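# Pull the protruding nail fully out with a tool

## Task

Get the one nail that stands up out of its hole completely. Until it is fully out, the robot's own hands or arms must not touch it, or the task can fail. A nail still dangling from a gripped tool directly over a hole does not count as removed. A freed nail may drop a little way off a tool. Whatever the robot is still gripping when the scene ends may fall.

## Robot and tools

ROBOT. Two arms, left_arm and right_arm, each ending in a five-finger hand (left hand on left_arm, right hand on right_arm, mirror images). Bases in the scene frame: left_arm (+0.024, +0.300, -0.002) m, quat_wxyz (+1.000, 0, 0, +0.009); right_arm (-0.025, -0.326, 0) m, quat_wxyz (+1.000, 0, 0, +0.015). Joint ranges (rad): waist -2.880..2.880, shoulder 0..3.142, elbow 0..3.019 (straight at 2.964), wrist pitch -1.693..1.571, wrist yaw -1.571..1.571, wrist roll -2.094..2.094.

FRAMES. Scene frame: origin at table-top height, halfway between the nominal bases; +x reaches out over the table, +z is up, left_arm sits toward +y. Arm names do not match image left/right. Each hand has a hand point 0.05 m in front of the palm and 0.15 m from the wrist mount along the fingers. Its +z runs along straight fingers, +y comes out of the palm, +x crosses the palm away from the thumb on the right hand and toward the thumb on the left hand. Straight fingertips end 0.06-0.07 m past the point along +z, their centre lines 0.06 m behind it along -y. A wrist bracket on the little-finger side can collide with things.

ROW LAYOUT. Every row is 28 numbers, each in [-1, 1], both arms always present, left first: left dx, dy, dz, rx, ry, rz, then left little, ring, middle, index, thumb_bend, thumb_turn, force_limit, speed; then the same 14 for the right arm.
Pose part (first six per arm): an offset, not a pose, measured from that arm's Hand target as it stood when the action or move began, along that Hand target's own axes. 1.0 equals 0.6 m of travel or 180 degrees; rx, ry, rz form one rotation vector. All rows of one action, and all targets of one move list, count from the same starting Hand target, not from the row before. Six zeros asks nothing new of that arm.
Hand part: absolute targets. Fingers and thumb_bend: -1 straight, +1 curled. thumb_turn: -1 beside the palm, +1 opposite the fingers. force_limit: -1 about 0 N up to +1 at 10 N at the fingertip (15 N for both thumb motors). speed: rises linearly from almost zero at -1 to full at +0.48, full above; full travel takes 0.49 s. For a gentle grip close at speed -0.94 or lower. There is no neutral value: to keep a hand unchanged, resend the eight hand numbers of its last executed row; if none was sent yet, send hand_measured, then hand_force_limit and hand_speed. Thumb turned in front plus closed fingers grips objects 0.035-0.065 m thick, handles down to 0.025 m; thumb tip against index pad can pinch light items.

TOOLS.
execute_actions(actions, cameras): actions is a list of actions; each action is up to 15 rows, one per 1/30 s step; a short action repeats its last row to 15 steps (0.5 s). Images come only for an empty list or when cameras names them (["all"] for all).
move(target, speed, blend, blocking, cameras): target is one 28-number row or up to 15 rows, offsets as above from the Hand targets at the move's start. speed is each arm's top path speed in m/s, 0.002 to 4.3, default 0.25 (turns at twice that in rad/s); one value or one per target. blend in m rounds corners in a list; 0 stops at each. Paths are straight, do not avoid obstacles, and are cut off after 10 s. Faster moves stray and hit harder. blocking=false returns after about 0.5 s while the move runs on. Result adds a move: line (done, off_target, moving, held, fault) and limits such as paced (pose clipped) or held (steps withheld).
wait(seconds 0-3600, cameras): lets time pass; a running move continues.
stop(cameras): brakes a running move.
zoom_image(camera, region [x0, y0, x1, y1] pixels, at most 504 by 504): closer view of the newest image of cam_high, cam_low, cam_work, cam_left_wrist or cam_right_wrist. Sizes: the first three 896x504, wrist cameras 672x504.
show_instructions(): shows reference pages. finished_scene(scene=1): ends the scene for good.

RESULTS. end_effector_position (m) and end_effector_quat_wxyz are in the scene frame and may be off by a few cm. Hand target is the last commanded pose after clipping; the next offsets start from it. hand_measured, hand_stopped_by (moving, target, force, stalled, fault) and hand_load_n (positive when pushing a finger open) list six values in motor order. Joint velocities, torques (with offsets and noise) and motor temperatures also appear; MOTOR HOT and FAULT lines warn of trouble.

BEHAVIOUR. Orientation commands are limited to 40 degrees from the measured one per step. Arms follow loosely and often rest 1-3 cm (up to 5 cm) below target; another execute_actions call re-requests the target, or send the remaining gap as an offset. A blocked arm keeps pushing until commanded back past its hand point. Motors lock at their target or at force_limit; to grip harder, raise force_limit and send a more-closed target; to loosen, send a more-open one.

AVOID. Touching the nail with the hand or arm before it is out; drops, even small; letting go of moving parts; fast impacts or hard shoves, especially on fixed or heavy items; anything leaving the table; the two arms pressing or colliding, including one hand closing on the other's fingers; overloading fingers; overheating motors by holding loads or straining (100 °C drops the arm). Put down held things before ending.

Each tool is called after "Call:" in YAML: its name, and indented under it one key for each argument.

Reference images:

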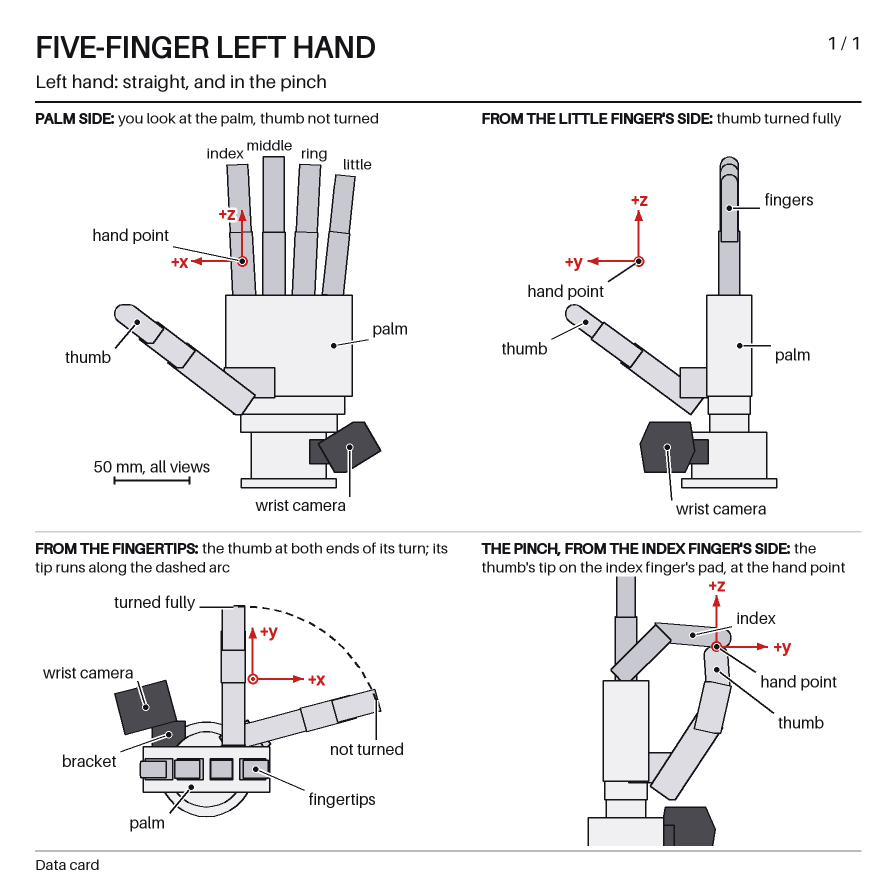

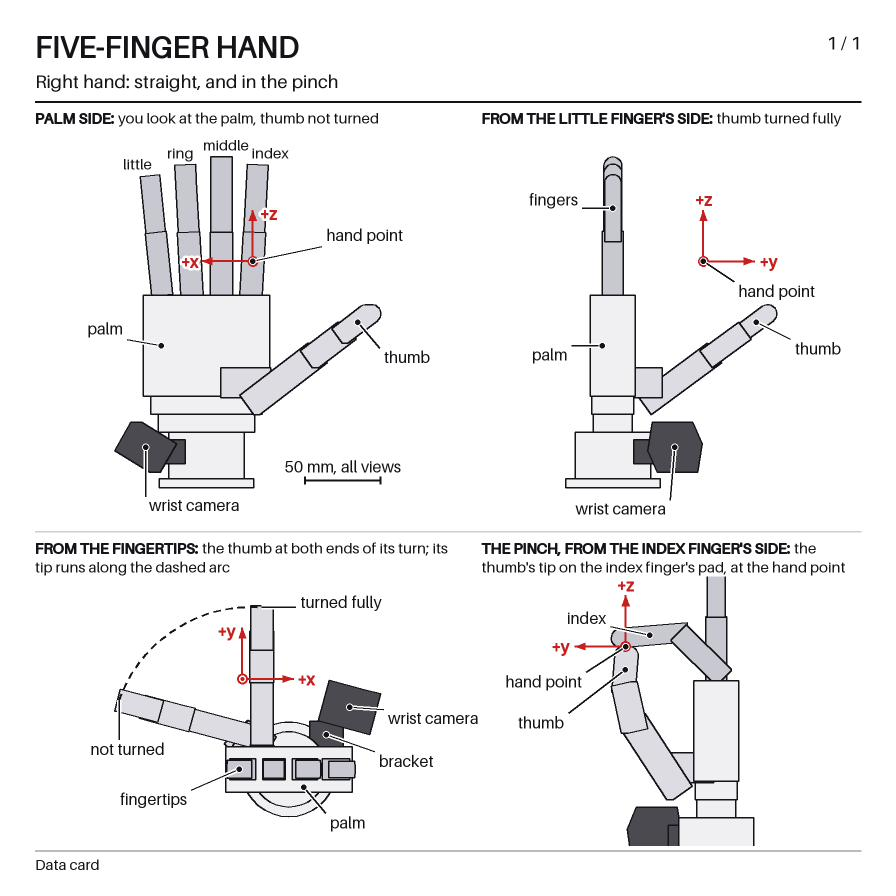

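## Session

Call:
execute_actions:
  actions: []

Scene clock: 0.00 s.
left_arm: end_effector_position=(+0.1793, +0.4967, +0.1346) hand_measured=(-1.000, -1.000, -1.000, -1.000, -1.000, -1.000) hand_load_n=(+0.0, +0.0, +0.0, +0.0, +0.0, +0.0) hand_stopped_by=(target, target, target, target, target, target) hand_force_limit=0.00 hand_speed=-0.80 end_effector_quat_wxyz=(-0.008, -0.303, +0.953, +0.003) | right_arm: end_effector_position=(+0.2154, +0.0611, +0.1381) hand_measured=(-1.000, -1.000, -1.000, -1.000, -1.000, -1.000) hand_load_n=(+0.0, +0.0, +0.0, +0.0, +0.0, +0.0) hand_stopped_by=(target, target, target, target, target, target) hand_force_limit=0.00 hand_speed=-0.80 end_effector_quat_wxyz=(+0.280, -0.410, +0.860, -0.118)
Joint positions: left_arm=[0.631 1.083 0.837 -1.338 -0.012 1.605] | right_arm=[1.1 1.262 0.911 -0.899 0.538 1.723]
Joint velocities: within noise
Joint torques (N m): no reading
Motor temperatures (°C): left_arm=[27 27 25 26 24 28] | right_arm=[20 25 24 25 22 26]
Heat: left arm: hottest wrist roll 28 °C; right arm: hottest wrist roll 26 °C.
Hand target: left_arm +0.1847, +0.5008, +0.1409; +0.001, -0.303, +0.953, +0.007 | right_arm +0.2180, +0.0667, +0.1439; +0.285, -0.408, +0.860, -0.114

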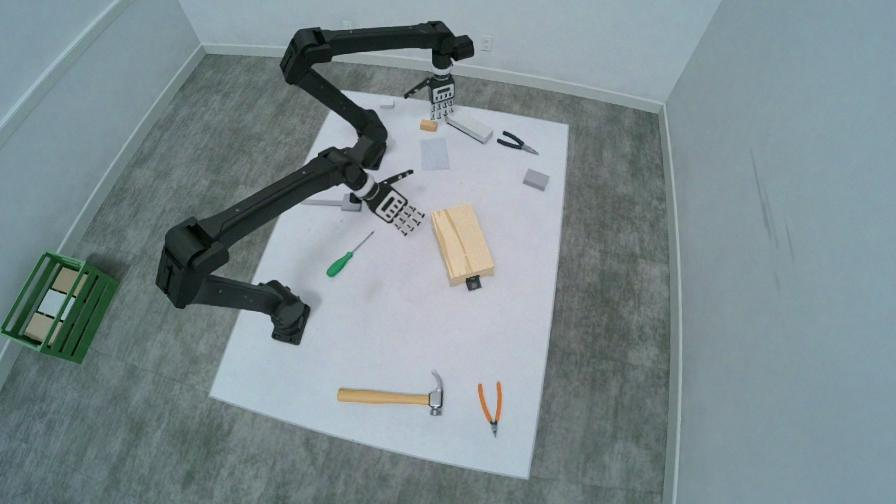

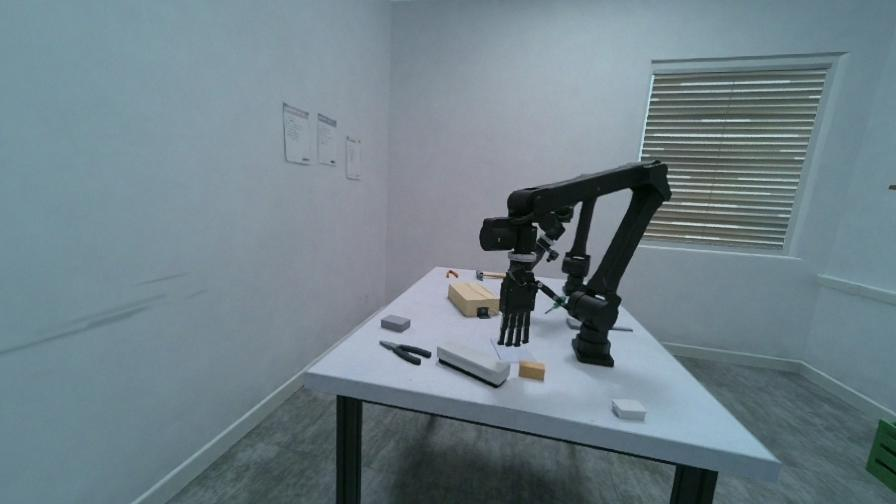

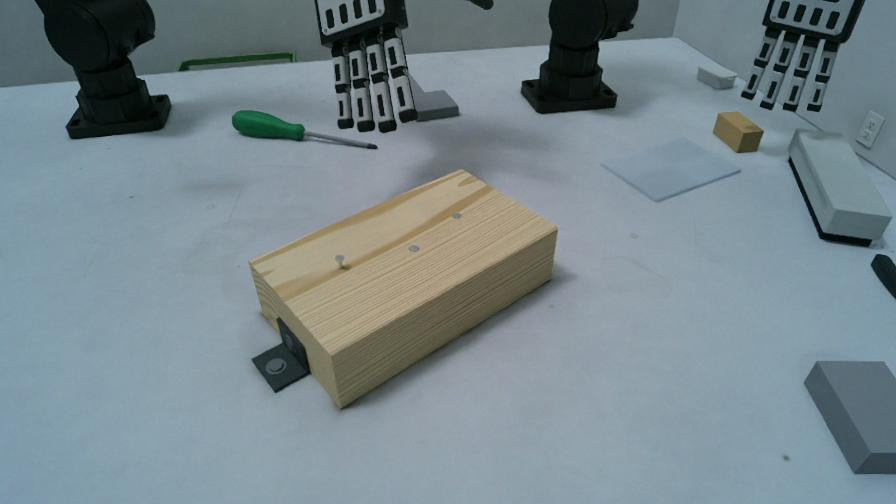

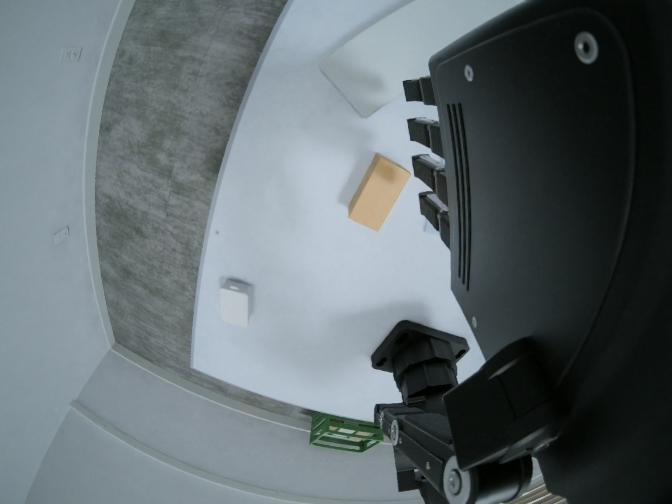

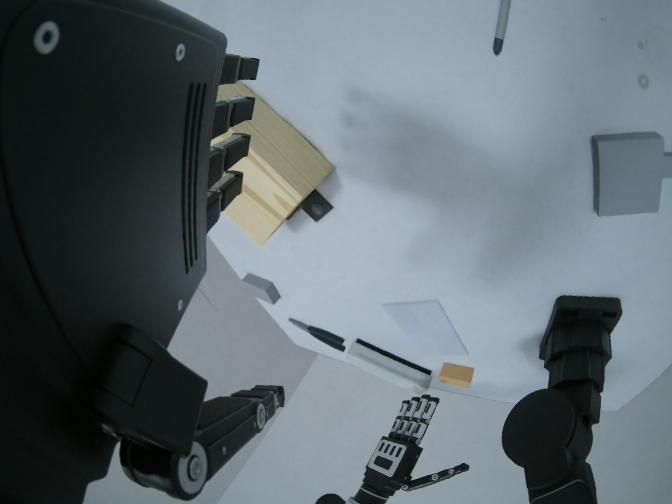

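Call:
zoom_image:
  camera: "cam_work"
  region: [240, 150, 570, 420]

Call:
zoom_image:
  camera: "cam_high"
  region: [320, 180, 560, 300]

Call:
zoom_image:
  camera: "cam_high"
  region: [320, 340, 560, 460]

Scaled by 1.527 from the camera's image (finer frame: 1280x720).

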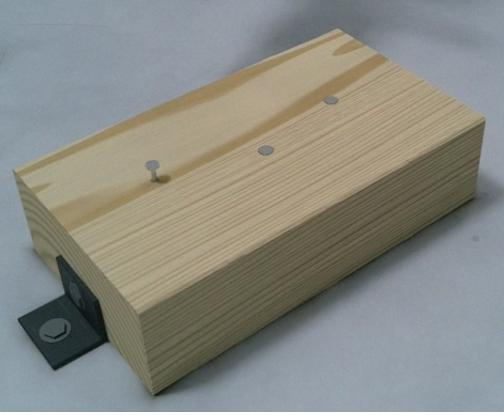

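Scaled by 2.100 from the camera's image (finer frame: 1280x720).

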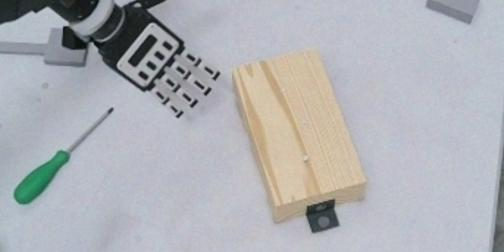

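Scaled by 2.100 from the camera's image (finer frame: 1280x720).

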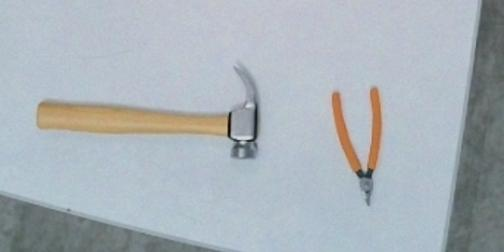

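Call:
zoom_image:
  camera: "cam_high"
  region: [380, 350, 520, 450]

Call:
zoom_image:
  camera: "cam_high"
  region: [190, 280, 350, 420]

Call:
zoom_image:
  camera: "cam_high"
  region: [310, 70, 450, 190]

Call:
zoom_image:
  camera: "cam_high"
  region: [420, 190, 520, 300]

Scaled by 3.600 from the camera's image (finer frame: 1280x720).

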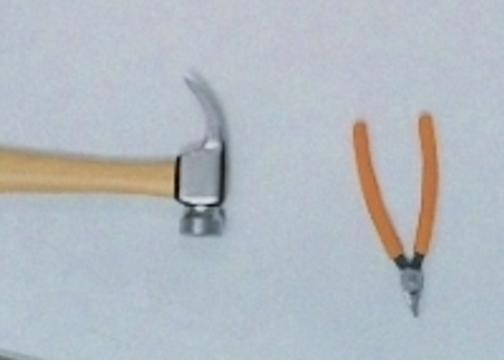

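Scaled by 3.150 from the camera's image (finer frame: 1280x720).

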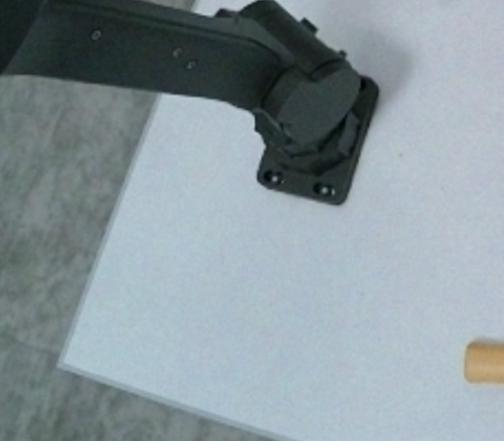

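Scaled by 3.600 from the camera's image (finer frame: 1280x720).

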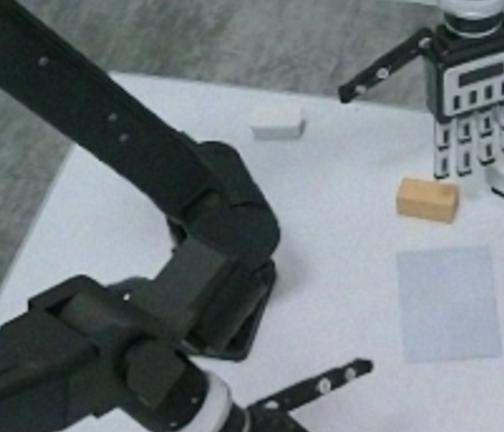

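Scaled by 4.582 from the camera's image (finer frame: 1280x720).

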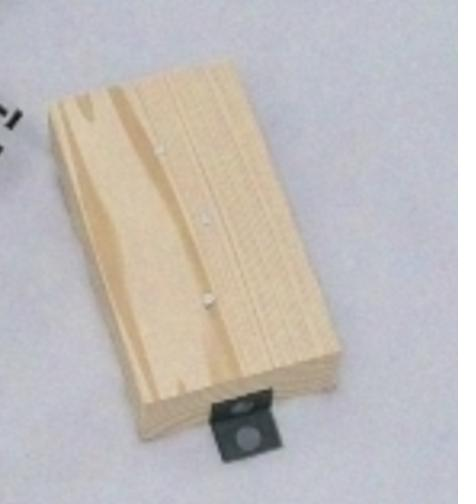

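Call:
move:
  target: [0,0,0,0,0,0,-1,-1,-1,-1,-1,-1,0,-0.8,0.5757,-0.6826,-0.0361,0.1418,0.2522,0.1338,-1,-1,-1,-1,-1,1,0,0]
  cameras: ["all"]

Scene clock: 230.33 s.
left_arm: end_effector_position=(+0.1793, +0.4967, +0.1346) hand_measured=(-1.000, -1.000, -1.000, -1.000, -1.000, -1.000) hand_load_n=(+0.0, +0.0, +0.0, +0.0, +0.0, +0.0) hand_stopped_by=(target, target, target, target, target, target) hand_force_limit=0.00 hand_speed=-0.80 end_effector_quat_wxyz=(-0.008, -0.303, +0.953, +0.003) | right_arm: end_effector_position=(+0.2732, -0.4586, +0.1787) hand_measured=(-1.000, -1.000, -1.000, -1.000, -1.000, +1.000) hand_load_n=(+0.0, +0.0, +0.0, +0.0, +0.0, +0.0) hand_stopped_by=(target, target, target, target, target, target) hand_force_limit=0.00 hand_speed=0.00 end_effector_quat_wxyz=(+0.010, -0.084, +0.923, -0.376)
Joint positions: left_arm=[0.631 1.083 0.837 -1.338 -0.012 1.605] | right_arm=[-0.202 0.979 0.847 -1.169 0.731 1.114]
Joint torques (N m): left_arm=[-0.85 -5.6 10.15 0.54 -0.08 -0.11] | right_arm=[-0.56 -4.01 15.43 0.95 0.29 -0.17]
Motor temperatures (°C): left_arm=[27 26 33 25 23 27] | right_arm=[20 25 31 25 22 24]
Heat: left arm: hottest elbow 33 °C; right arm: hottest elbow 31 °C.
Hand target: left_arm +0.1847, +0.5008, +0.1409; +0.001, -0.303, +0.953, +0.007 | right_arm +0.2916, -0.4615, +0.2000; +0.034, -0.080, +0.920, -0.381
Off the commanded pose: left_arm 0.009 m, 1 deg | right_arm 0.028 m, 3 deg.
move: off_target (right_arm)

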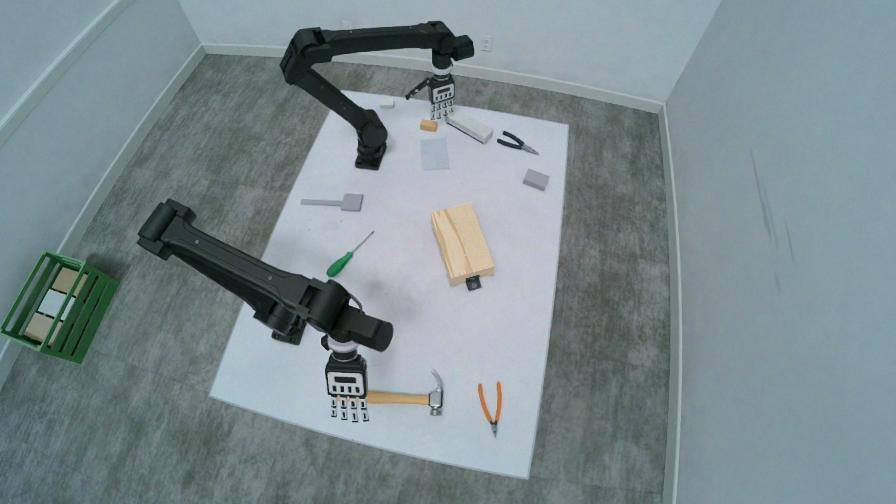

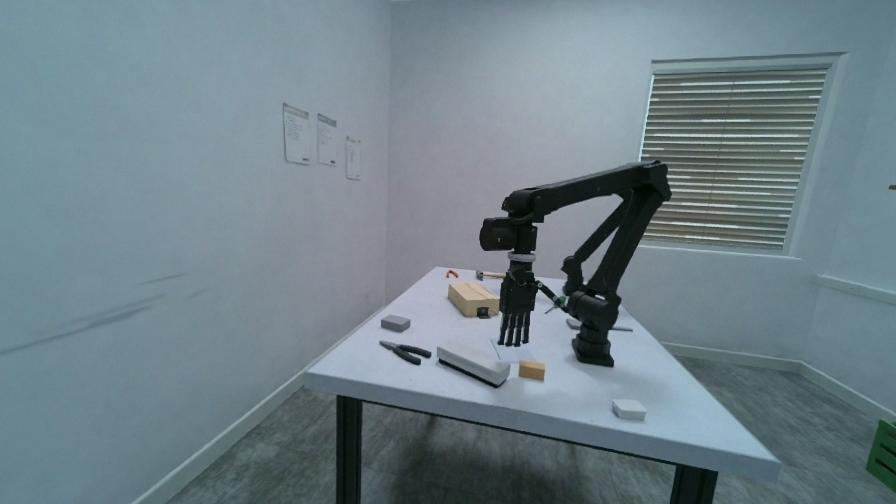

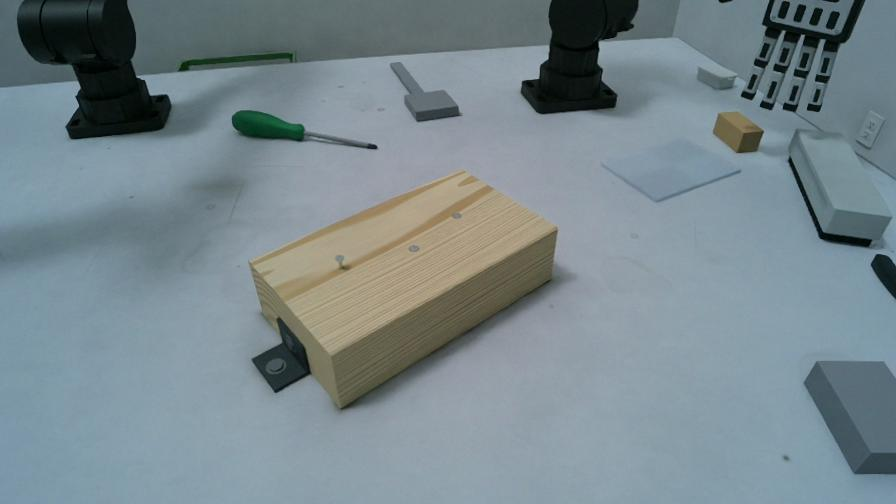

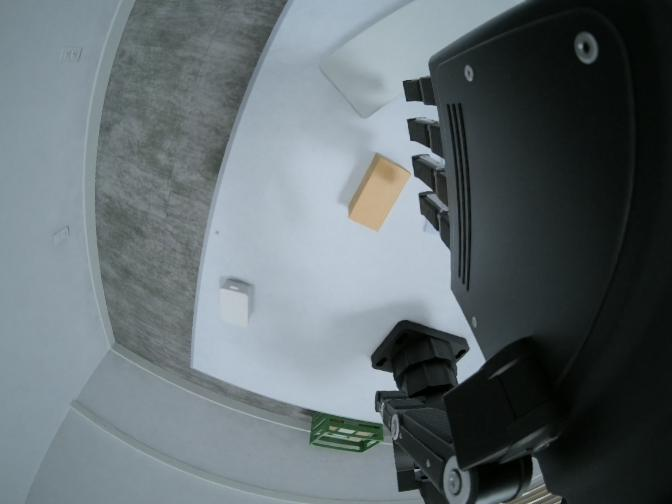

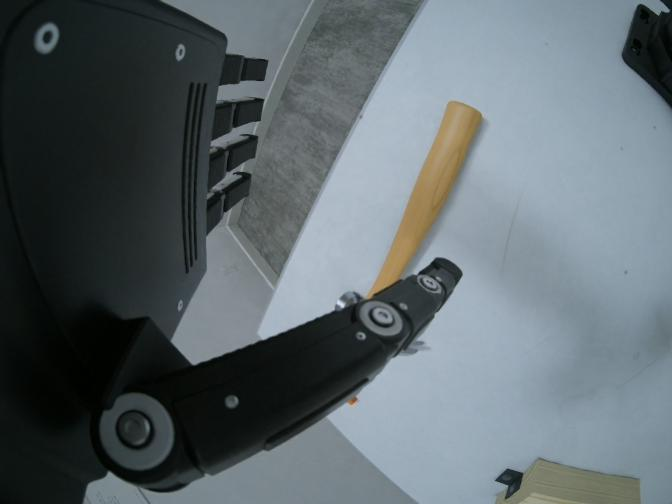

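Call:
move:
  target: [0,0,0,0,0,0,-1,-1,-1,-1,-1,-1,0,-0.8,-0.0283,0.083,0.1057,0.0833,0,0,-0.6,-0.6,-0.6,-0.6,-0.6,1,0,0]
  cameras: ["all"]

Scene clock: 254.70 s.
left_arm: end_effector_position=(+0.1793, +0.4967, +0.1346) hand_measured=(-1.000, -1.000, -1.000, -1.000, -1.000, -1.000) hand_load_n=(+0.0, +0.0, +0.0, +0.0, +0.0, +0.0) hand_stopped_by=(target, target, target, target, target, target) hand_force_limit=0.00 hand_speed=-0.80 end_effector_quat_wxyz=(-0.008, -0.303, +0.953, +0.003) | right_arm: end_effector_position=(+0.3086, -0.4696, +0.1235) hand_measured=(-0.600, -0.600, -0.600, -0.600, -0.600, +1.000) hand_load_n=(+0.0, +0.0, +0.0, +0.0, +0.5, +0.0) hand_stopped_by=(target, target, target, target, target, target) hand_force_limit=0.00 hand_speed=0.00 end_effector_quat_wxyz=(+0.038, -0.080, +0.863, -0.498)
Joint positions: left_arm=[0.631 1.083 0.837 -1.338 -0.012 1.605] | right_arm=[-0.076 1.091 0.674 -0.803 1.007 1.145]
Joint torques (N m): left_arm=[-0.97 -5.66 10.25 0.59 -0.09 -0.08] | right_arm=[-0.44 -4.78 9.07 1.16 0.54 0.14]
Heat: left arm: hottest elbow 33 °C; right arm: hottest elbow 33 °C.
Hand target: left_arm +0.1847, +0.5008, +0.1409; +0.001, -0.303, +0.953, +0.007 | right_arm +0.3099, -0.4680, +0.1197; +0.043, -0.075, +0.863, -0.498
Off the commanded pose: left_arm 0.009 m, 1 deg | right_arm 0.004 m, 1 deg.
move: done

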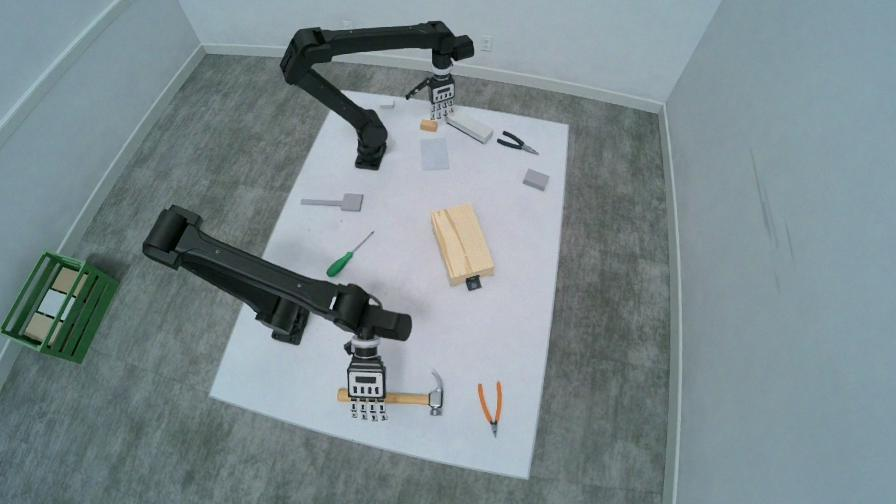

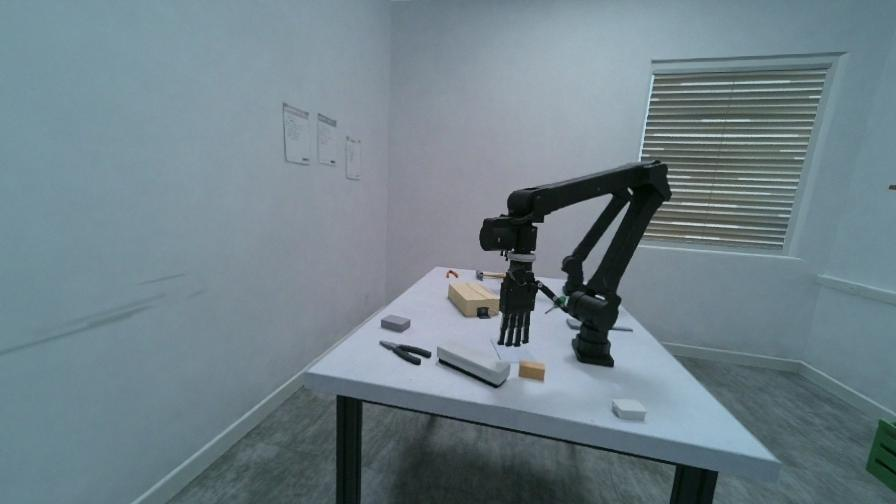

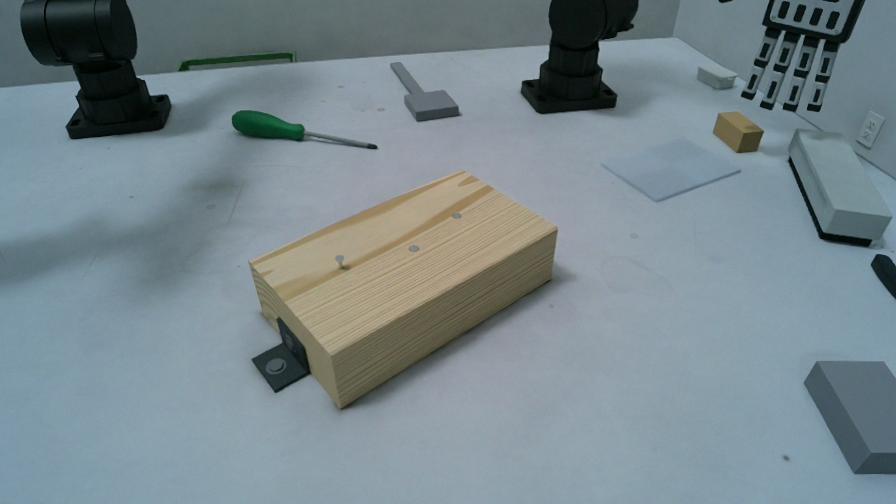

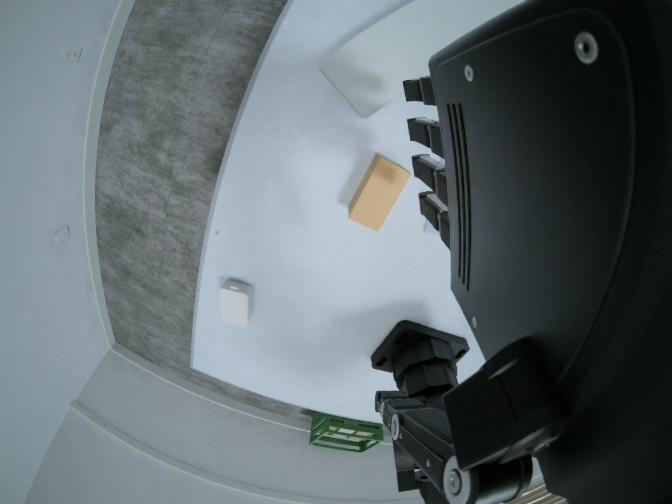

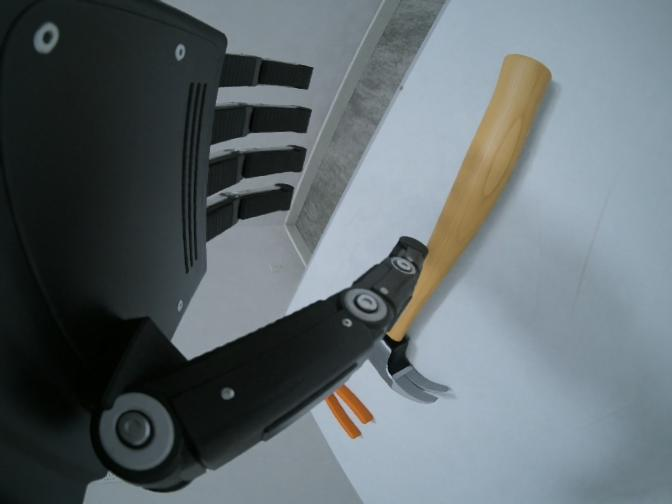

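Call:
zoom_image:
  camera: "cam_high"
  region: [310, 320, 460, 440]

Scaled by 3.360 from the camera's image (finer frame: 1280x720).

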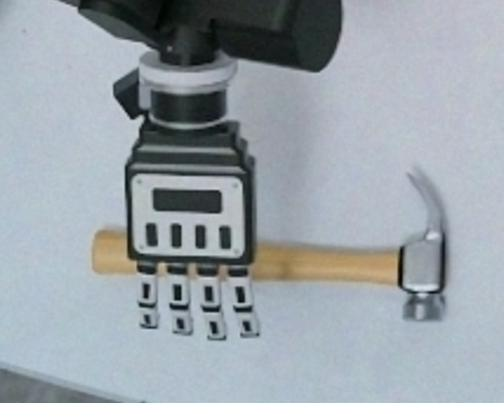

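Call:
move:
  target: [0,0,0,0,0,0,-1,-1,-1,-1,-1,-1,0,-0.8,-0.0029,0.0804,0.0275,0,0,0,-0.6,-0.6,-0.6,-0.6,-0.6,1,0,0]
  speed: 0.1
  cameras: ["cam_high","cam_right_wrist"]

Call:
zoom_image:
  camera: "cam_high"
  region: [310, 320, 460, 440]

Scene clock: 272.97 s.
left_arm: end_effector_position=(+0.1793, +0.4967, +0.1346) hand_measured=(-1.000, -1.000, -1.000, -1.000, -1.000, -1.000) hand_load_n=(+0.0, +0.0, +0.0, +0.0, +0.0, +0.0) hand_stopped_by=(target, target, target, target, target, target) hand_force_limit=0.00 hand_speed=-0.80 end_effector_quat_wxyz=(-0.008, -0.303, +0.953, +0.003) | right_arm: end_effector_position=(+0.3103, -0.4606, +0.0761) hand_measured=(-0.600, -0.600, -0.600, -0.600, -0.600, +1.000) hand_load_n=(+0.0, +0.0, +0.0, +0.0, +0.0, +0.0) hand_stopped_by=(target, target, target, target, target, target) hand_force_limit=0.00 hand_speed=0.00 end_effector_quat_wxyz=(+0.041, -0.077, +0.863, -0.498)
Joint positions: left_arm=[0.631 1.083 0.837 -1.338 -0.012 1.605] | right_arm=[-0.044 1.183 0.599 -0.681 1.018 1.208]
Joint torques (N m): left_arm=[-0.97 -5.54 10.18 0.61 -0.08 -0.11] | right_arm=[-0.32 -5.48 8.1 0.87 0.55 0.09]
Heat: left arm: hottest elbow 33 °C; right arm: hottest elbow 32 °C.
Hand target: left_arm +0.1847, +0.5008, +0.1409; +0.001, -0.303, +0.953, +0.007 | right_arm +0.3100, -0.4581, +0.0698; +0.044, -0.075, +0.863, -0.498
Off the commanded pose: left_arm 0.009 m, 1 deg | right_arm 0.007 m, 0 deg.
move: done

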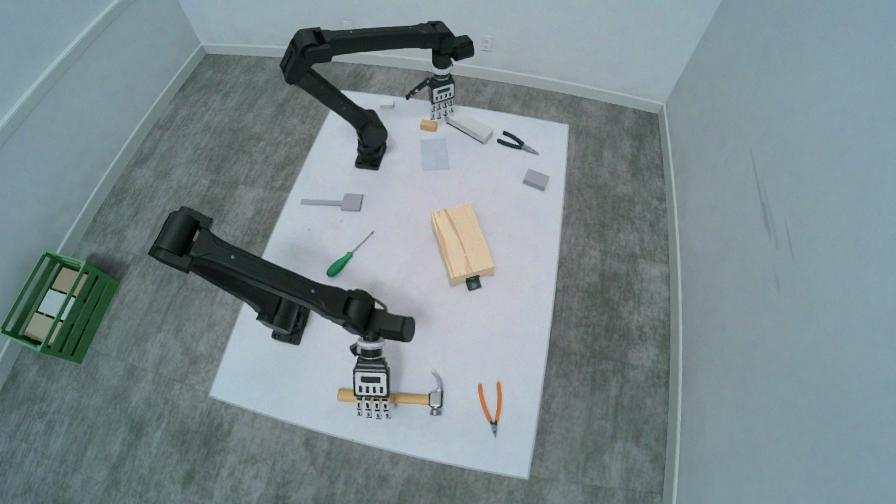

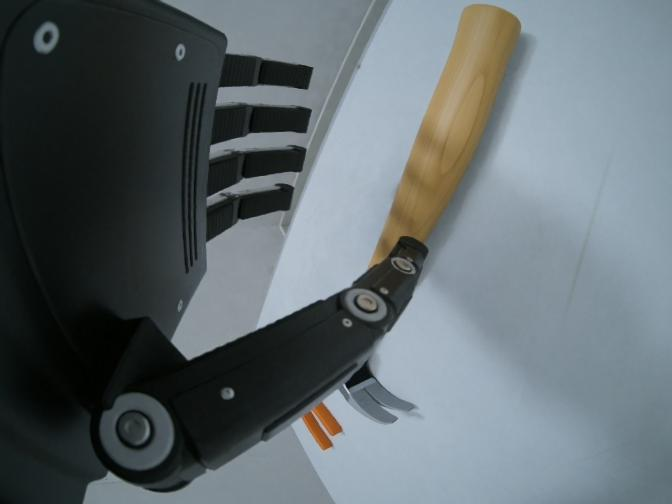

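Scaled by 3.360 from the camera's image (finer frame: 1280x720).

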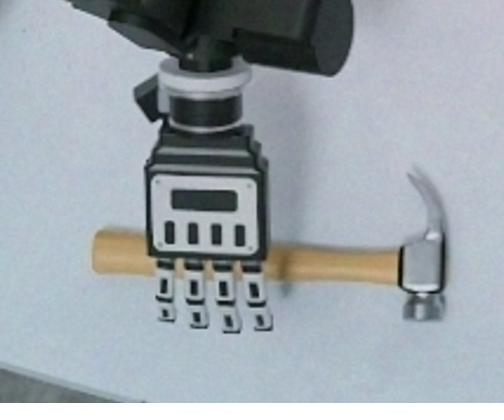

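Call:
move:
  target: [0,0,0,0,0,0,-1,-1,-1,-1,-1,-1,0,-0.8,0,0.045,0.026,0,0,0,-0.6,-0.6,-0.6,-0.6,-0.6,1,0,0]
  speed: 0.1
  cameras: ["cam_high","cam_right_wrist"]

Call:
zoom_image:
  camera: "cam_right_wrist"
  region: [180, 0, 560, 300]

Scene clock: 279.87 s.
left_arm: end_effector_position=(+0.1793, +0.4967, +0.1346) hand_measured=(-1.000, -1.000, -1.000, -1.000, -1.000, -1.000) hand_load_n=(+0.0, +0.0, +0.0, +0.0, +0.0, +0.0) hand_stopped_by=(target, target, target, target, target, target) hand_force_limit=0.00 hand_speed=-0.80 end_effector_quat_wxyz=(-0.008, -0.303, +0.953, +0.003) | right_arm: end_effector_position=(+0.3106, -0.4606, +0.0440) hand_measured=(-0.600, -0.600, -0.600, -0.600, -0.600, +1.000) hand_load_n=(-0.5, -0.5, +0.0, +0.0, +0.0, +0.0) hand_stopped_by=(target, target, target, target, target, target) hand_force_limit=0.00 hand_speed=0.00 end_effector_quat_wxyz=(+0.041, -0.076, +0.863, -0.498)
Joint positions: left_arm=[0.631 1.083 0.837 -1.338 -0.012 1.605] | right_arm=[-0.043 1.258 0.553 -0.562 1.019 1.212]
Joint torques (N m): left_arm=[-0.73 -5.89 10.18 0.53 -0.08 -0.07] | right_arm=[-0.38 -5.66 7.41 0.73 0.54 0.15]
Heat: left arm: hottest elbow 33 °C; right arm: hottest elbow 32 °C.
Hand target: left_arm +0.1847, +0.5008, +0.1409; +0.001, -0.303, +0.953, +0.007 | right_arm +0.3099, -0.4580, +0.0385; +0.044, -0.075, +0.863, -0.498
Off the commanded pose: left_arm 0.009 m, 1 deg | right_arm 0.006 m, 0 deg.
move: done

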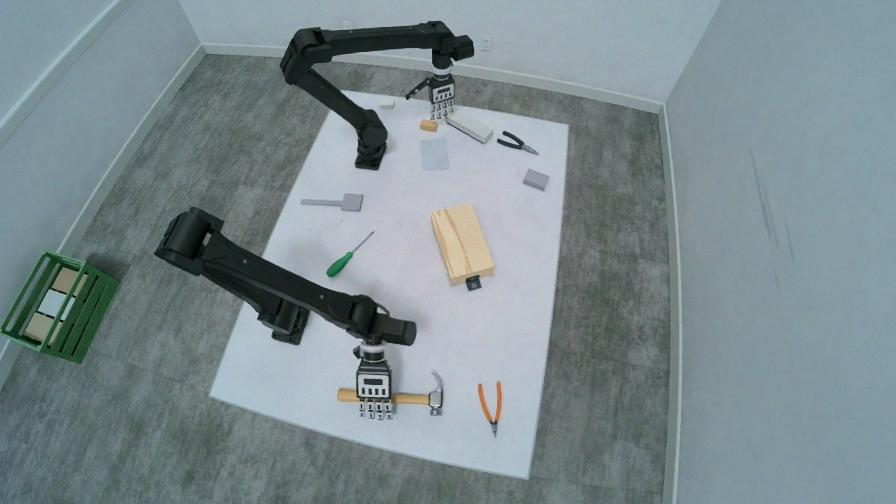

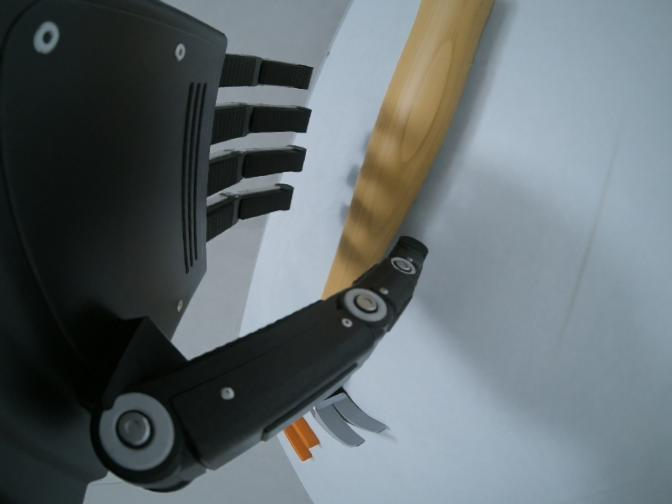

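Scaled by 1.326 from the camera's image (finer frame: 960x720).

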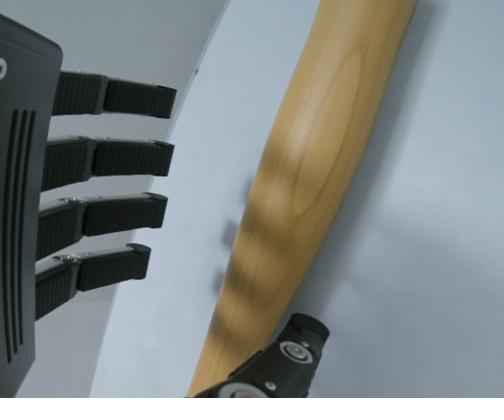

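Call:
move:
  target: [0,0,0,0,0,0,-1,-1,-1,-1,-1,-1,0,-0.8,0,0.0289,0.0167,0,0,0,-0.6,-0.6,-0.6,-0.6,-0.6,1,0,0]
  speed: 0.06
  cameras: ["cam_high","cam_right_wrist"]

Call:
zoom_image:
  camera: "cam_high"
  region: [320, 340, 460, 440]

Scene clock: 289.23 s.
left_arm: end_effector_position=(+0.1793, +0.4967, +0.1346) hand_measured=(-1.000, -1.000, -1.000, -1.000, -1.000, -1.000) hand_load_n=(+0.0, -0.5, +0.0, +0.0, +0.0, +0.0) hand_stopped_by=(target, target, target, target, target, target) hand_force_limit=0.00 hand_speed=-0.80 end_effector_quat_wxyz=(-0.008, -0.303, +0.953, +0.003) | right_arm: end_effector_position=(+0.3119, -0.4607, +0.0251) hand_measured=(-0.600, -0.600, -0.600, -0.600, -0.600, +1.000) hand_load_n=(+0.0, +0.0, +0.0, +0.0, +0.0, +0.0) hand_stopped_by=(target, target, target, target, target, target) hand_force_limit=0.00 hand_speed=0.00 end_effector_quat_wxyz=(+0.042, -0.075, +0.863, -0.498)
Joint positions: left_arm=[0.631 1.083 0.837 -1.338 -0.012 1.605] | right_arm=[-0.043 1.311 0.529 -0.482 1.019 1.212]
Joint torques (N m): left_arm=[-0.91 -5.6 10.11 0.62 -0.07 -0.1] | right_arm=[-0.73 -6.01 6.9 1.21 0.53 0.12]
Heat: left arm: hottest elbow 33 °C; right arm: hottest elbow 31 °C.
Hand target: left_arm +0.1847, +0.5008, +0.1409; +0.001, -0.303, +0.953, +0.007 | right_arm +0.3100, -0.4580, +0.0185; +0.044, -0.075, +0.863, -0.498
Off the commanded pose: left_arm 0.009 m, 1 deg | right_arm 0.007 m, 0 deg.
move: done

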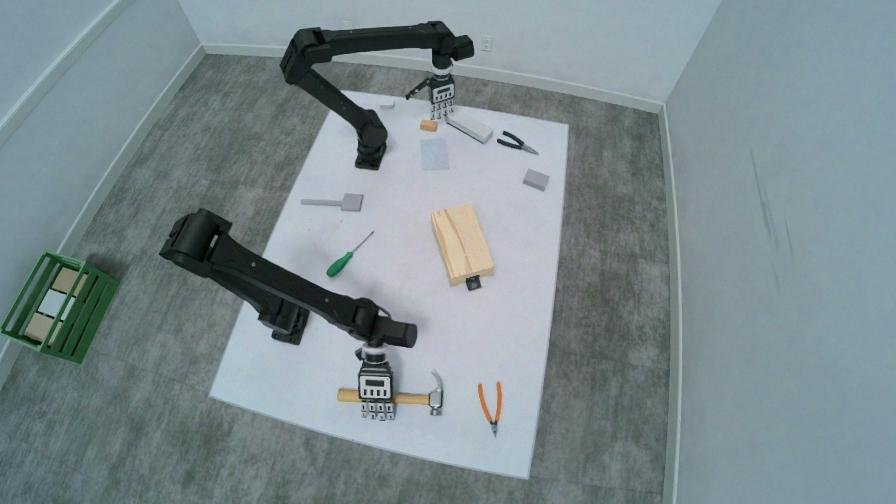

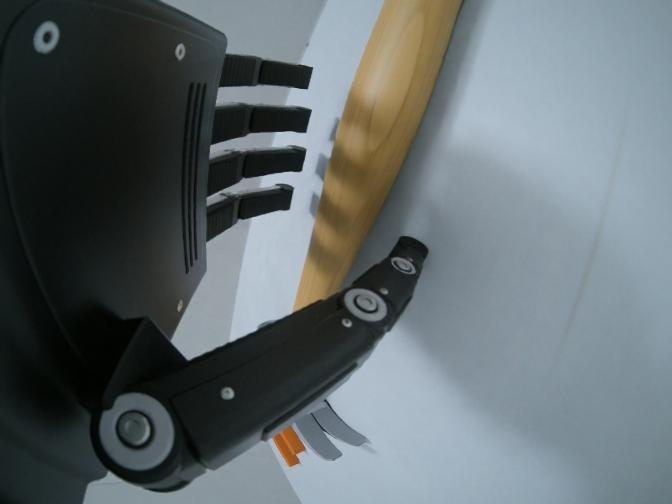

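Scaled by 3.600 from the camera's image (finer frame: 1280x720).

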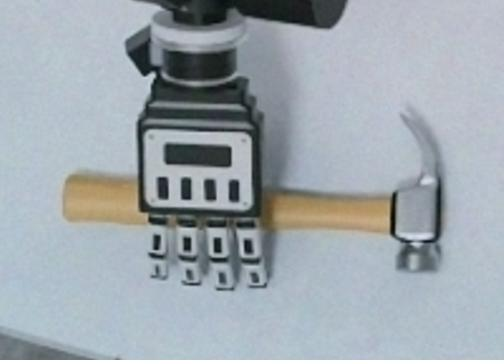

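Call:
move:
  target: [0,0,0,0,0,0,-1,-1,-1,-1,-1,-1,0,-0.8,0,0.0101,0.0058,0,0,0,-0.4,-0.4,-0.4,-0.4,-0.5,1,0,0]
  speed: 0.06
  cameras: ["cam_high","cam_right_wrist"]

Call:
zoom_image:
  camera: "cam_right_wrist"
  region: [180, 0, 560, 300]

Scene clock: 294.43 s.
left_arm: end_effector_position=(+0.1793, +0.4967, +0.1346) hand_measured=(-1.000, -1.000, -1.000, -1.000, -1.000, -1.000) hand_load_n=(+0.0, +0.0, +0.0, +0.0, +0.0, +0.0) hand_stopped_by=(target, target, target, target, target, target) hand_force_limit=0.00 hand_speed=-0.80 end_effector_quat_wxyz=(-0.008, -0.303, +0.953, +0.003) | right_arm: end_effector_position=(+0.3135, -0.4612, +0.0210) hand_measured=(-0.400, -0.400, -0.400, -0.400, -0.500, +1.000) hand_load_n=(+0.0, +0.0, +0.0, +0.0, +0.0, +0.0) hand_stopped_by=(target, target, target, target, target, target) hand_force_limit=0.00 hand_speed=0.00 end_effector_quat_wxyz=(+0.045, -0.073, +0.862, -0.500)
Joint positions: left_arm=[0.631 1.083 0.837 -1.338 -0.012 1.605] | right_arm=[-0.043 1.326 0.524 -0.456 1.022 1.212]
Joint torques (N m): left_arm=[-0.79 -5.71 10.18 0.61 -0.08 -0.08] | right_arm=[-0.5 -4.6 6.54 1.02 0.41 0.08]
Heat: left arm: hottest elbow 33 °C; right arm: hottest elbow 30 °C.
Hand target: left_arm +0.1847, +0.5008, +0.1409; +0.001, -0.303, +0.953, +0.007 | right_arm +0.3100, -0.4580, +0.0115; +0.044, -0.075, +0.863, -0.498
Off the commanded pose: left_arm 0.009 m, 1 deg | right_arm 0.010 m, 0 deg.
move: done

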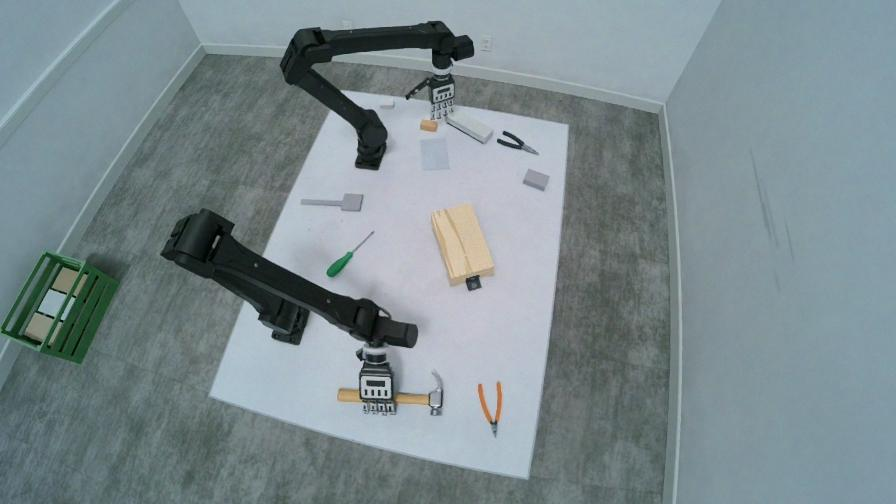

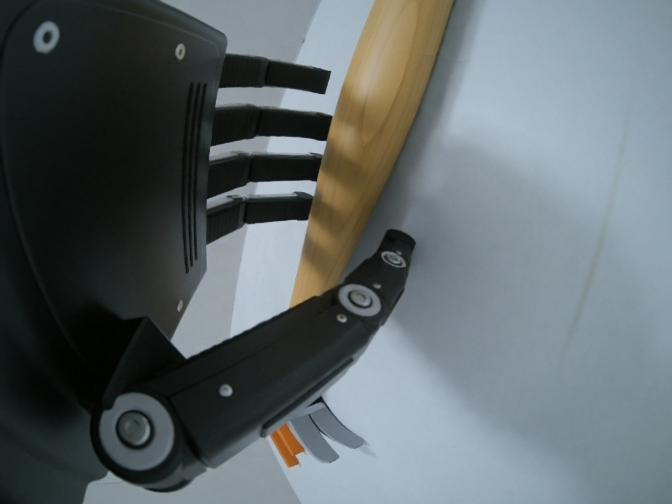

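Scaled by 1.326 from the camera's image (finer frame: 960x720).

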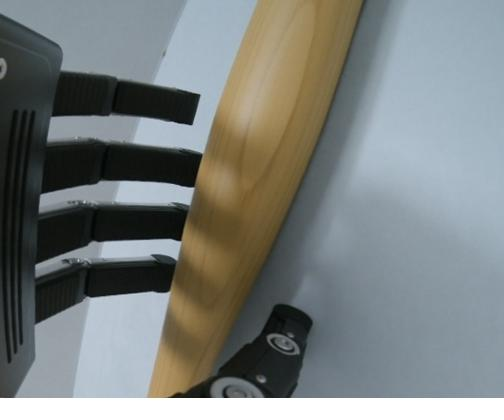

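Call:
move:
  target: [0,0,0,0,0,0,-1,-1,-1,-1,-1,-1,0,-0.8,0,0,0,0,0,0,0.1,0.1,0.1,0.1,-0.1,1,-0.6,-0.9]
  cameras: ["cam_high","cam_right_wrist"]

Scene clock: 304.17 s.
left_arm: end_effector_position=(+0.1793, +0.4967, +0.1346) hand_measured=(-1.000, -1.000, -1.000, -1.000, -1.000, -1.000) hand_load_n=(+0.0, +0.0, +0.0, +0.0, +0.0, +0.0) hand_stopped_by=(target, target, target, target, target, target) hand_force_limit=0.00 hand_speed=-0.80 end_effector_quat_wxyz=(-0.008, -0.303, +0.953, +0.003) | right_arm: end_effector_position=(+0.3146, -0.4624, +0.0224) hand_measured=(-0.058, -0.084, -0.196, -0.038, -0.340, +1.000) hand_load_n=(+2.0, +1.5, +1.5, +3.5, +4.0, +0.5) hand_stopped_by=(force, force, force, force, force, target) hand_force_limit=-0.60 hand_speed=-0.90 end_effector_quat_wxyz=(+0.047, -0.071, +0.860, -0.503)
Joint positions: left_arm=[0.631 1.083 0.837 -1.338 -0.012 1.605] | right_arm=[-0.043 1.326 0.524 -0.449 1.03 1.212]
Joint torques (N m): left_arm=[-0.79 -5.83 10.21 0.58 -0.05 -0.1] | right_arm=[-0.03 -4.78 6.65 0.73 0.18 0.12]
Heat: left arm: hottest elbow 33 °C; right arm: hottest elbow 30 °C.
Hand target: left_arm +0.1847, +0.5008, +0.1409; +0.001, -0.303, +0.953, +0.007 | right_arm +0.3100, -0.4581, +0.0115; +0.044, -0.075, +0.863, -0.498
Off the commanded pose: left_arm 0.009 m, 1 deg | right_arm 0.013 m, 1 deg.
move: done

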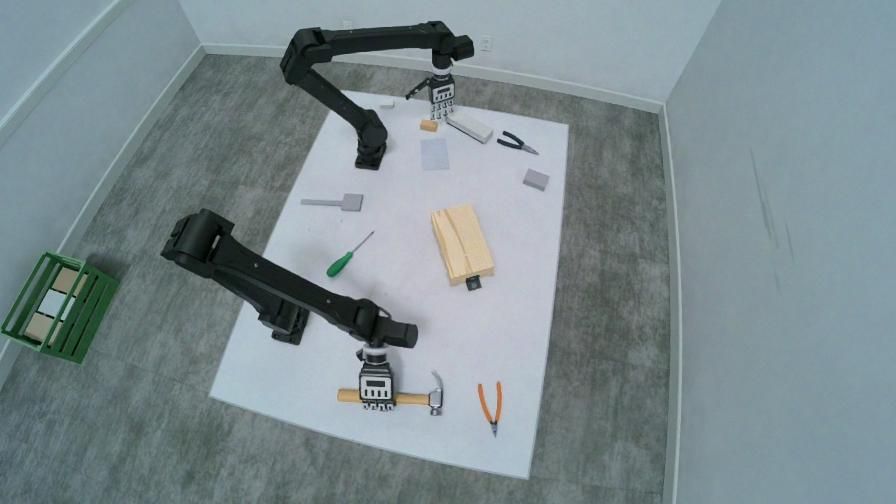

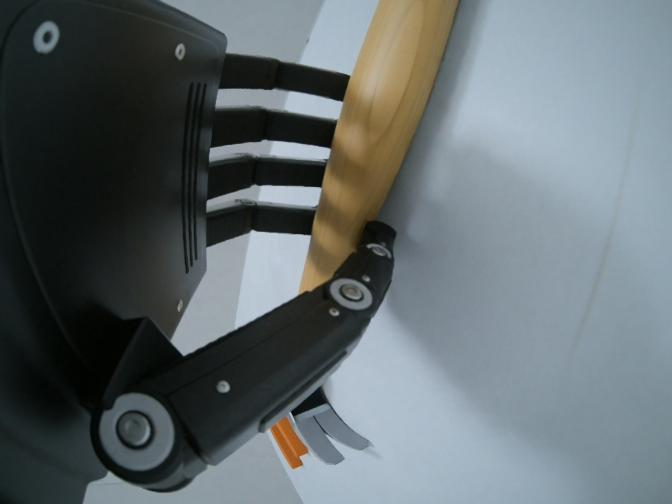

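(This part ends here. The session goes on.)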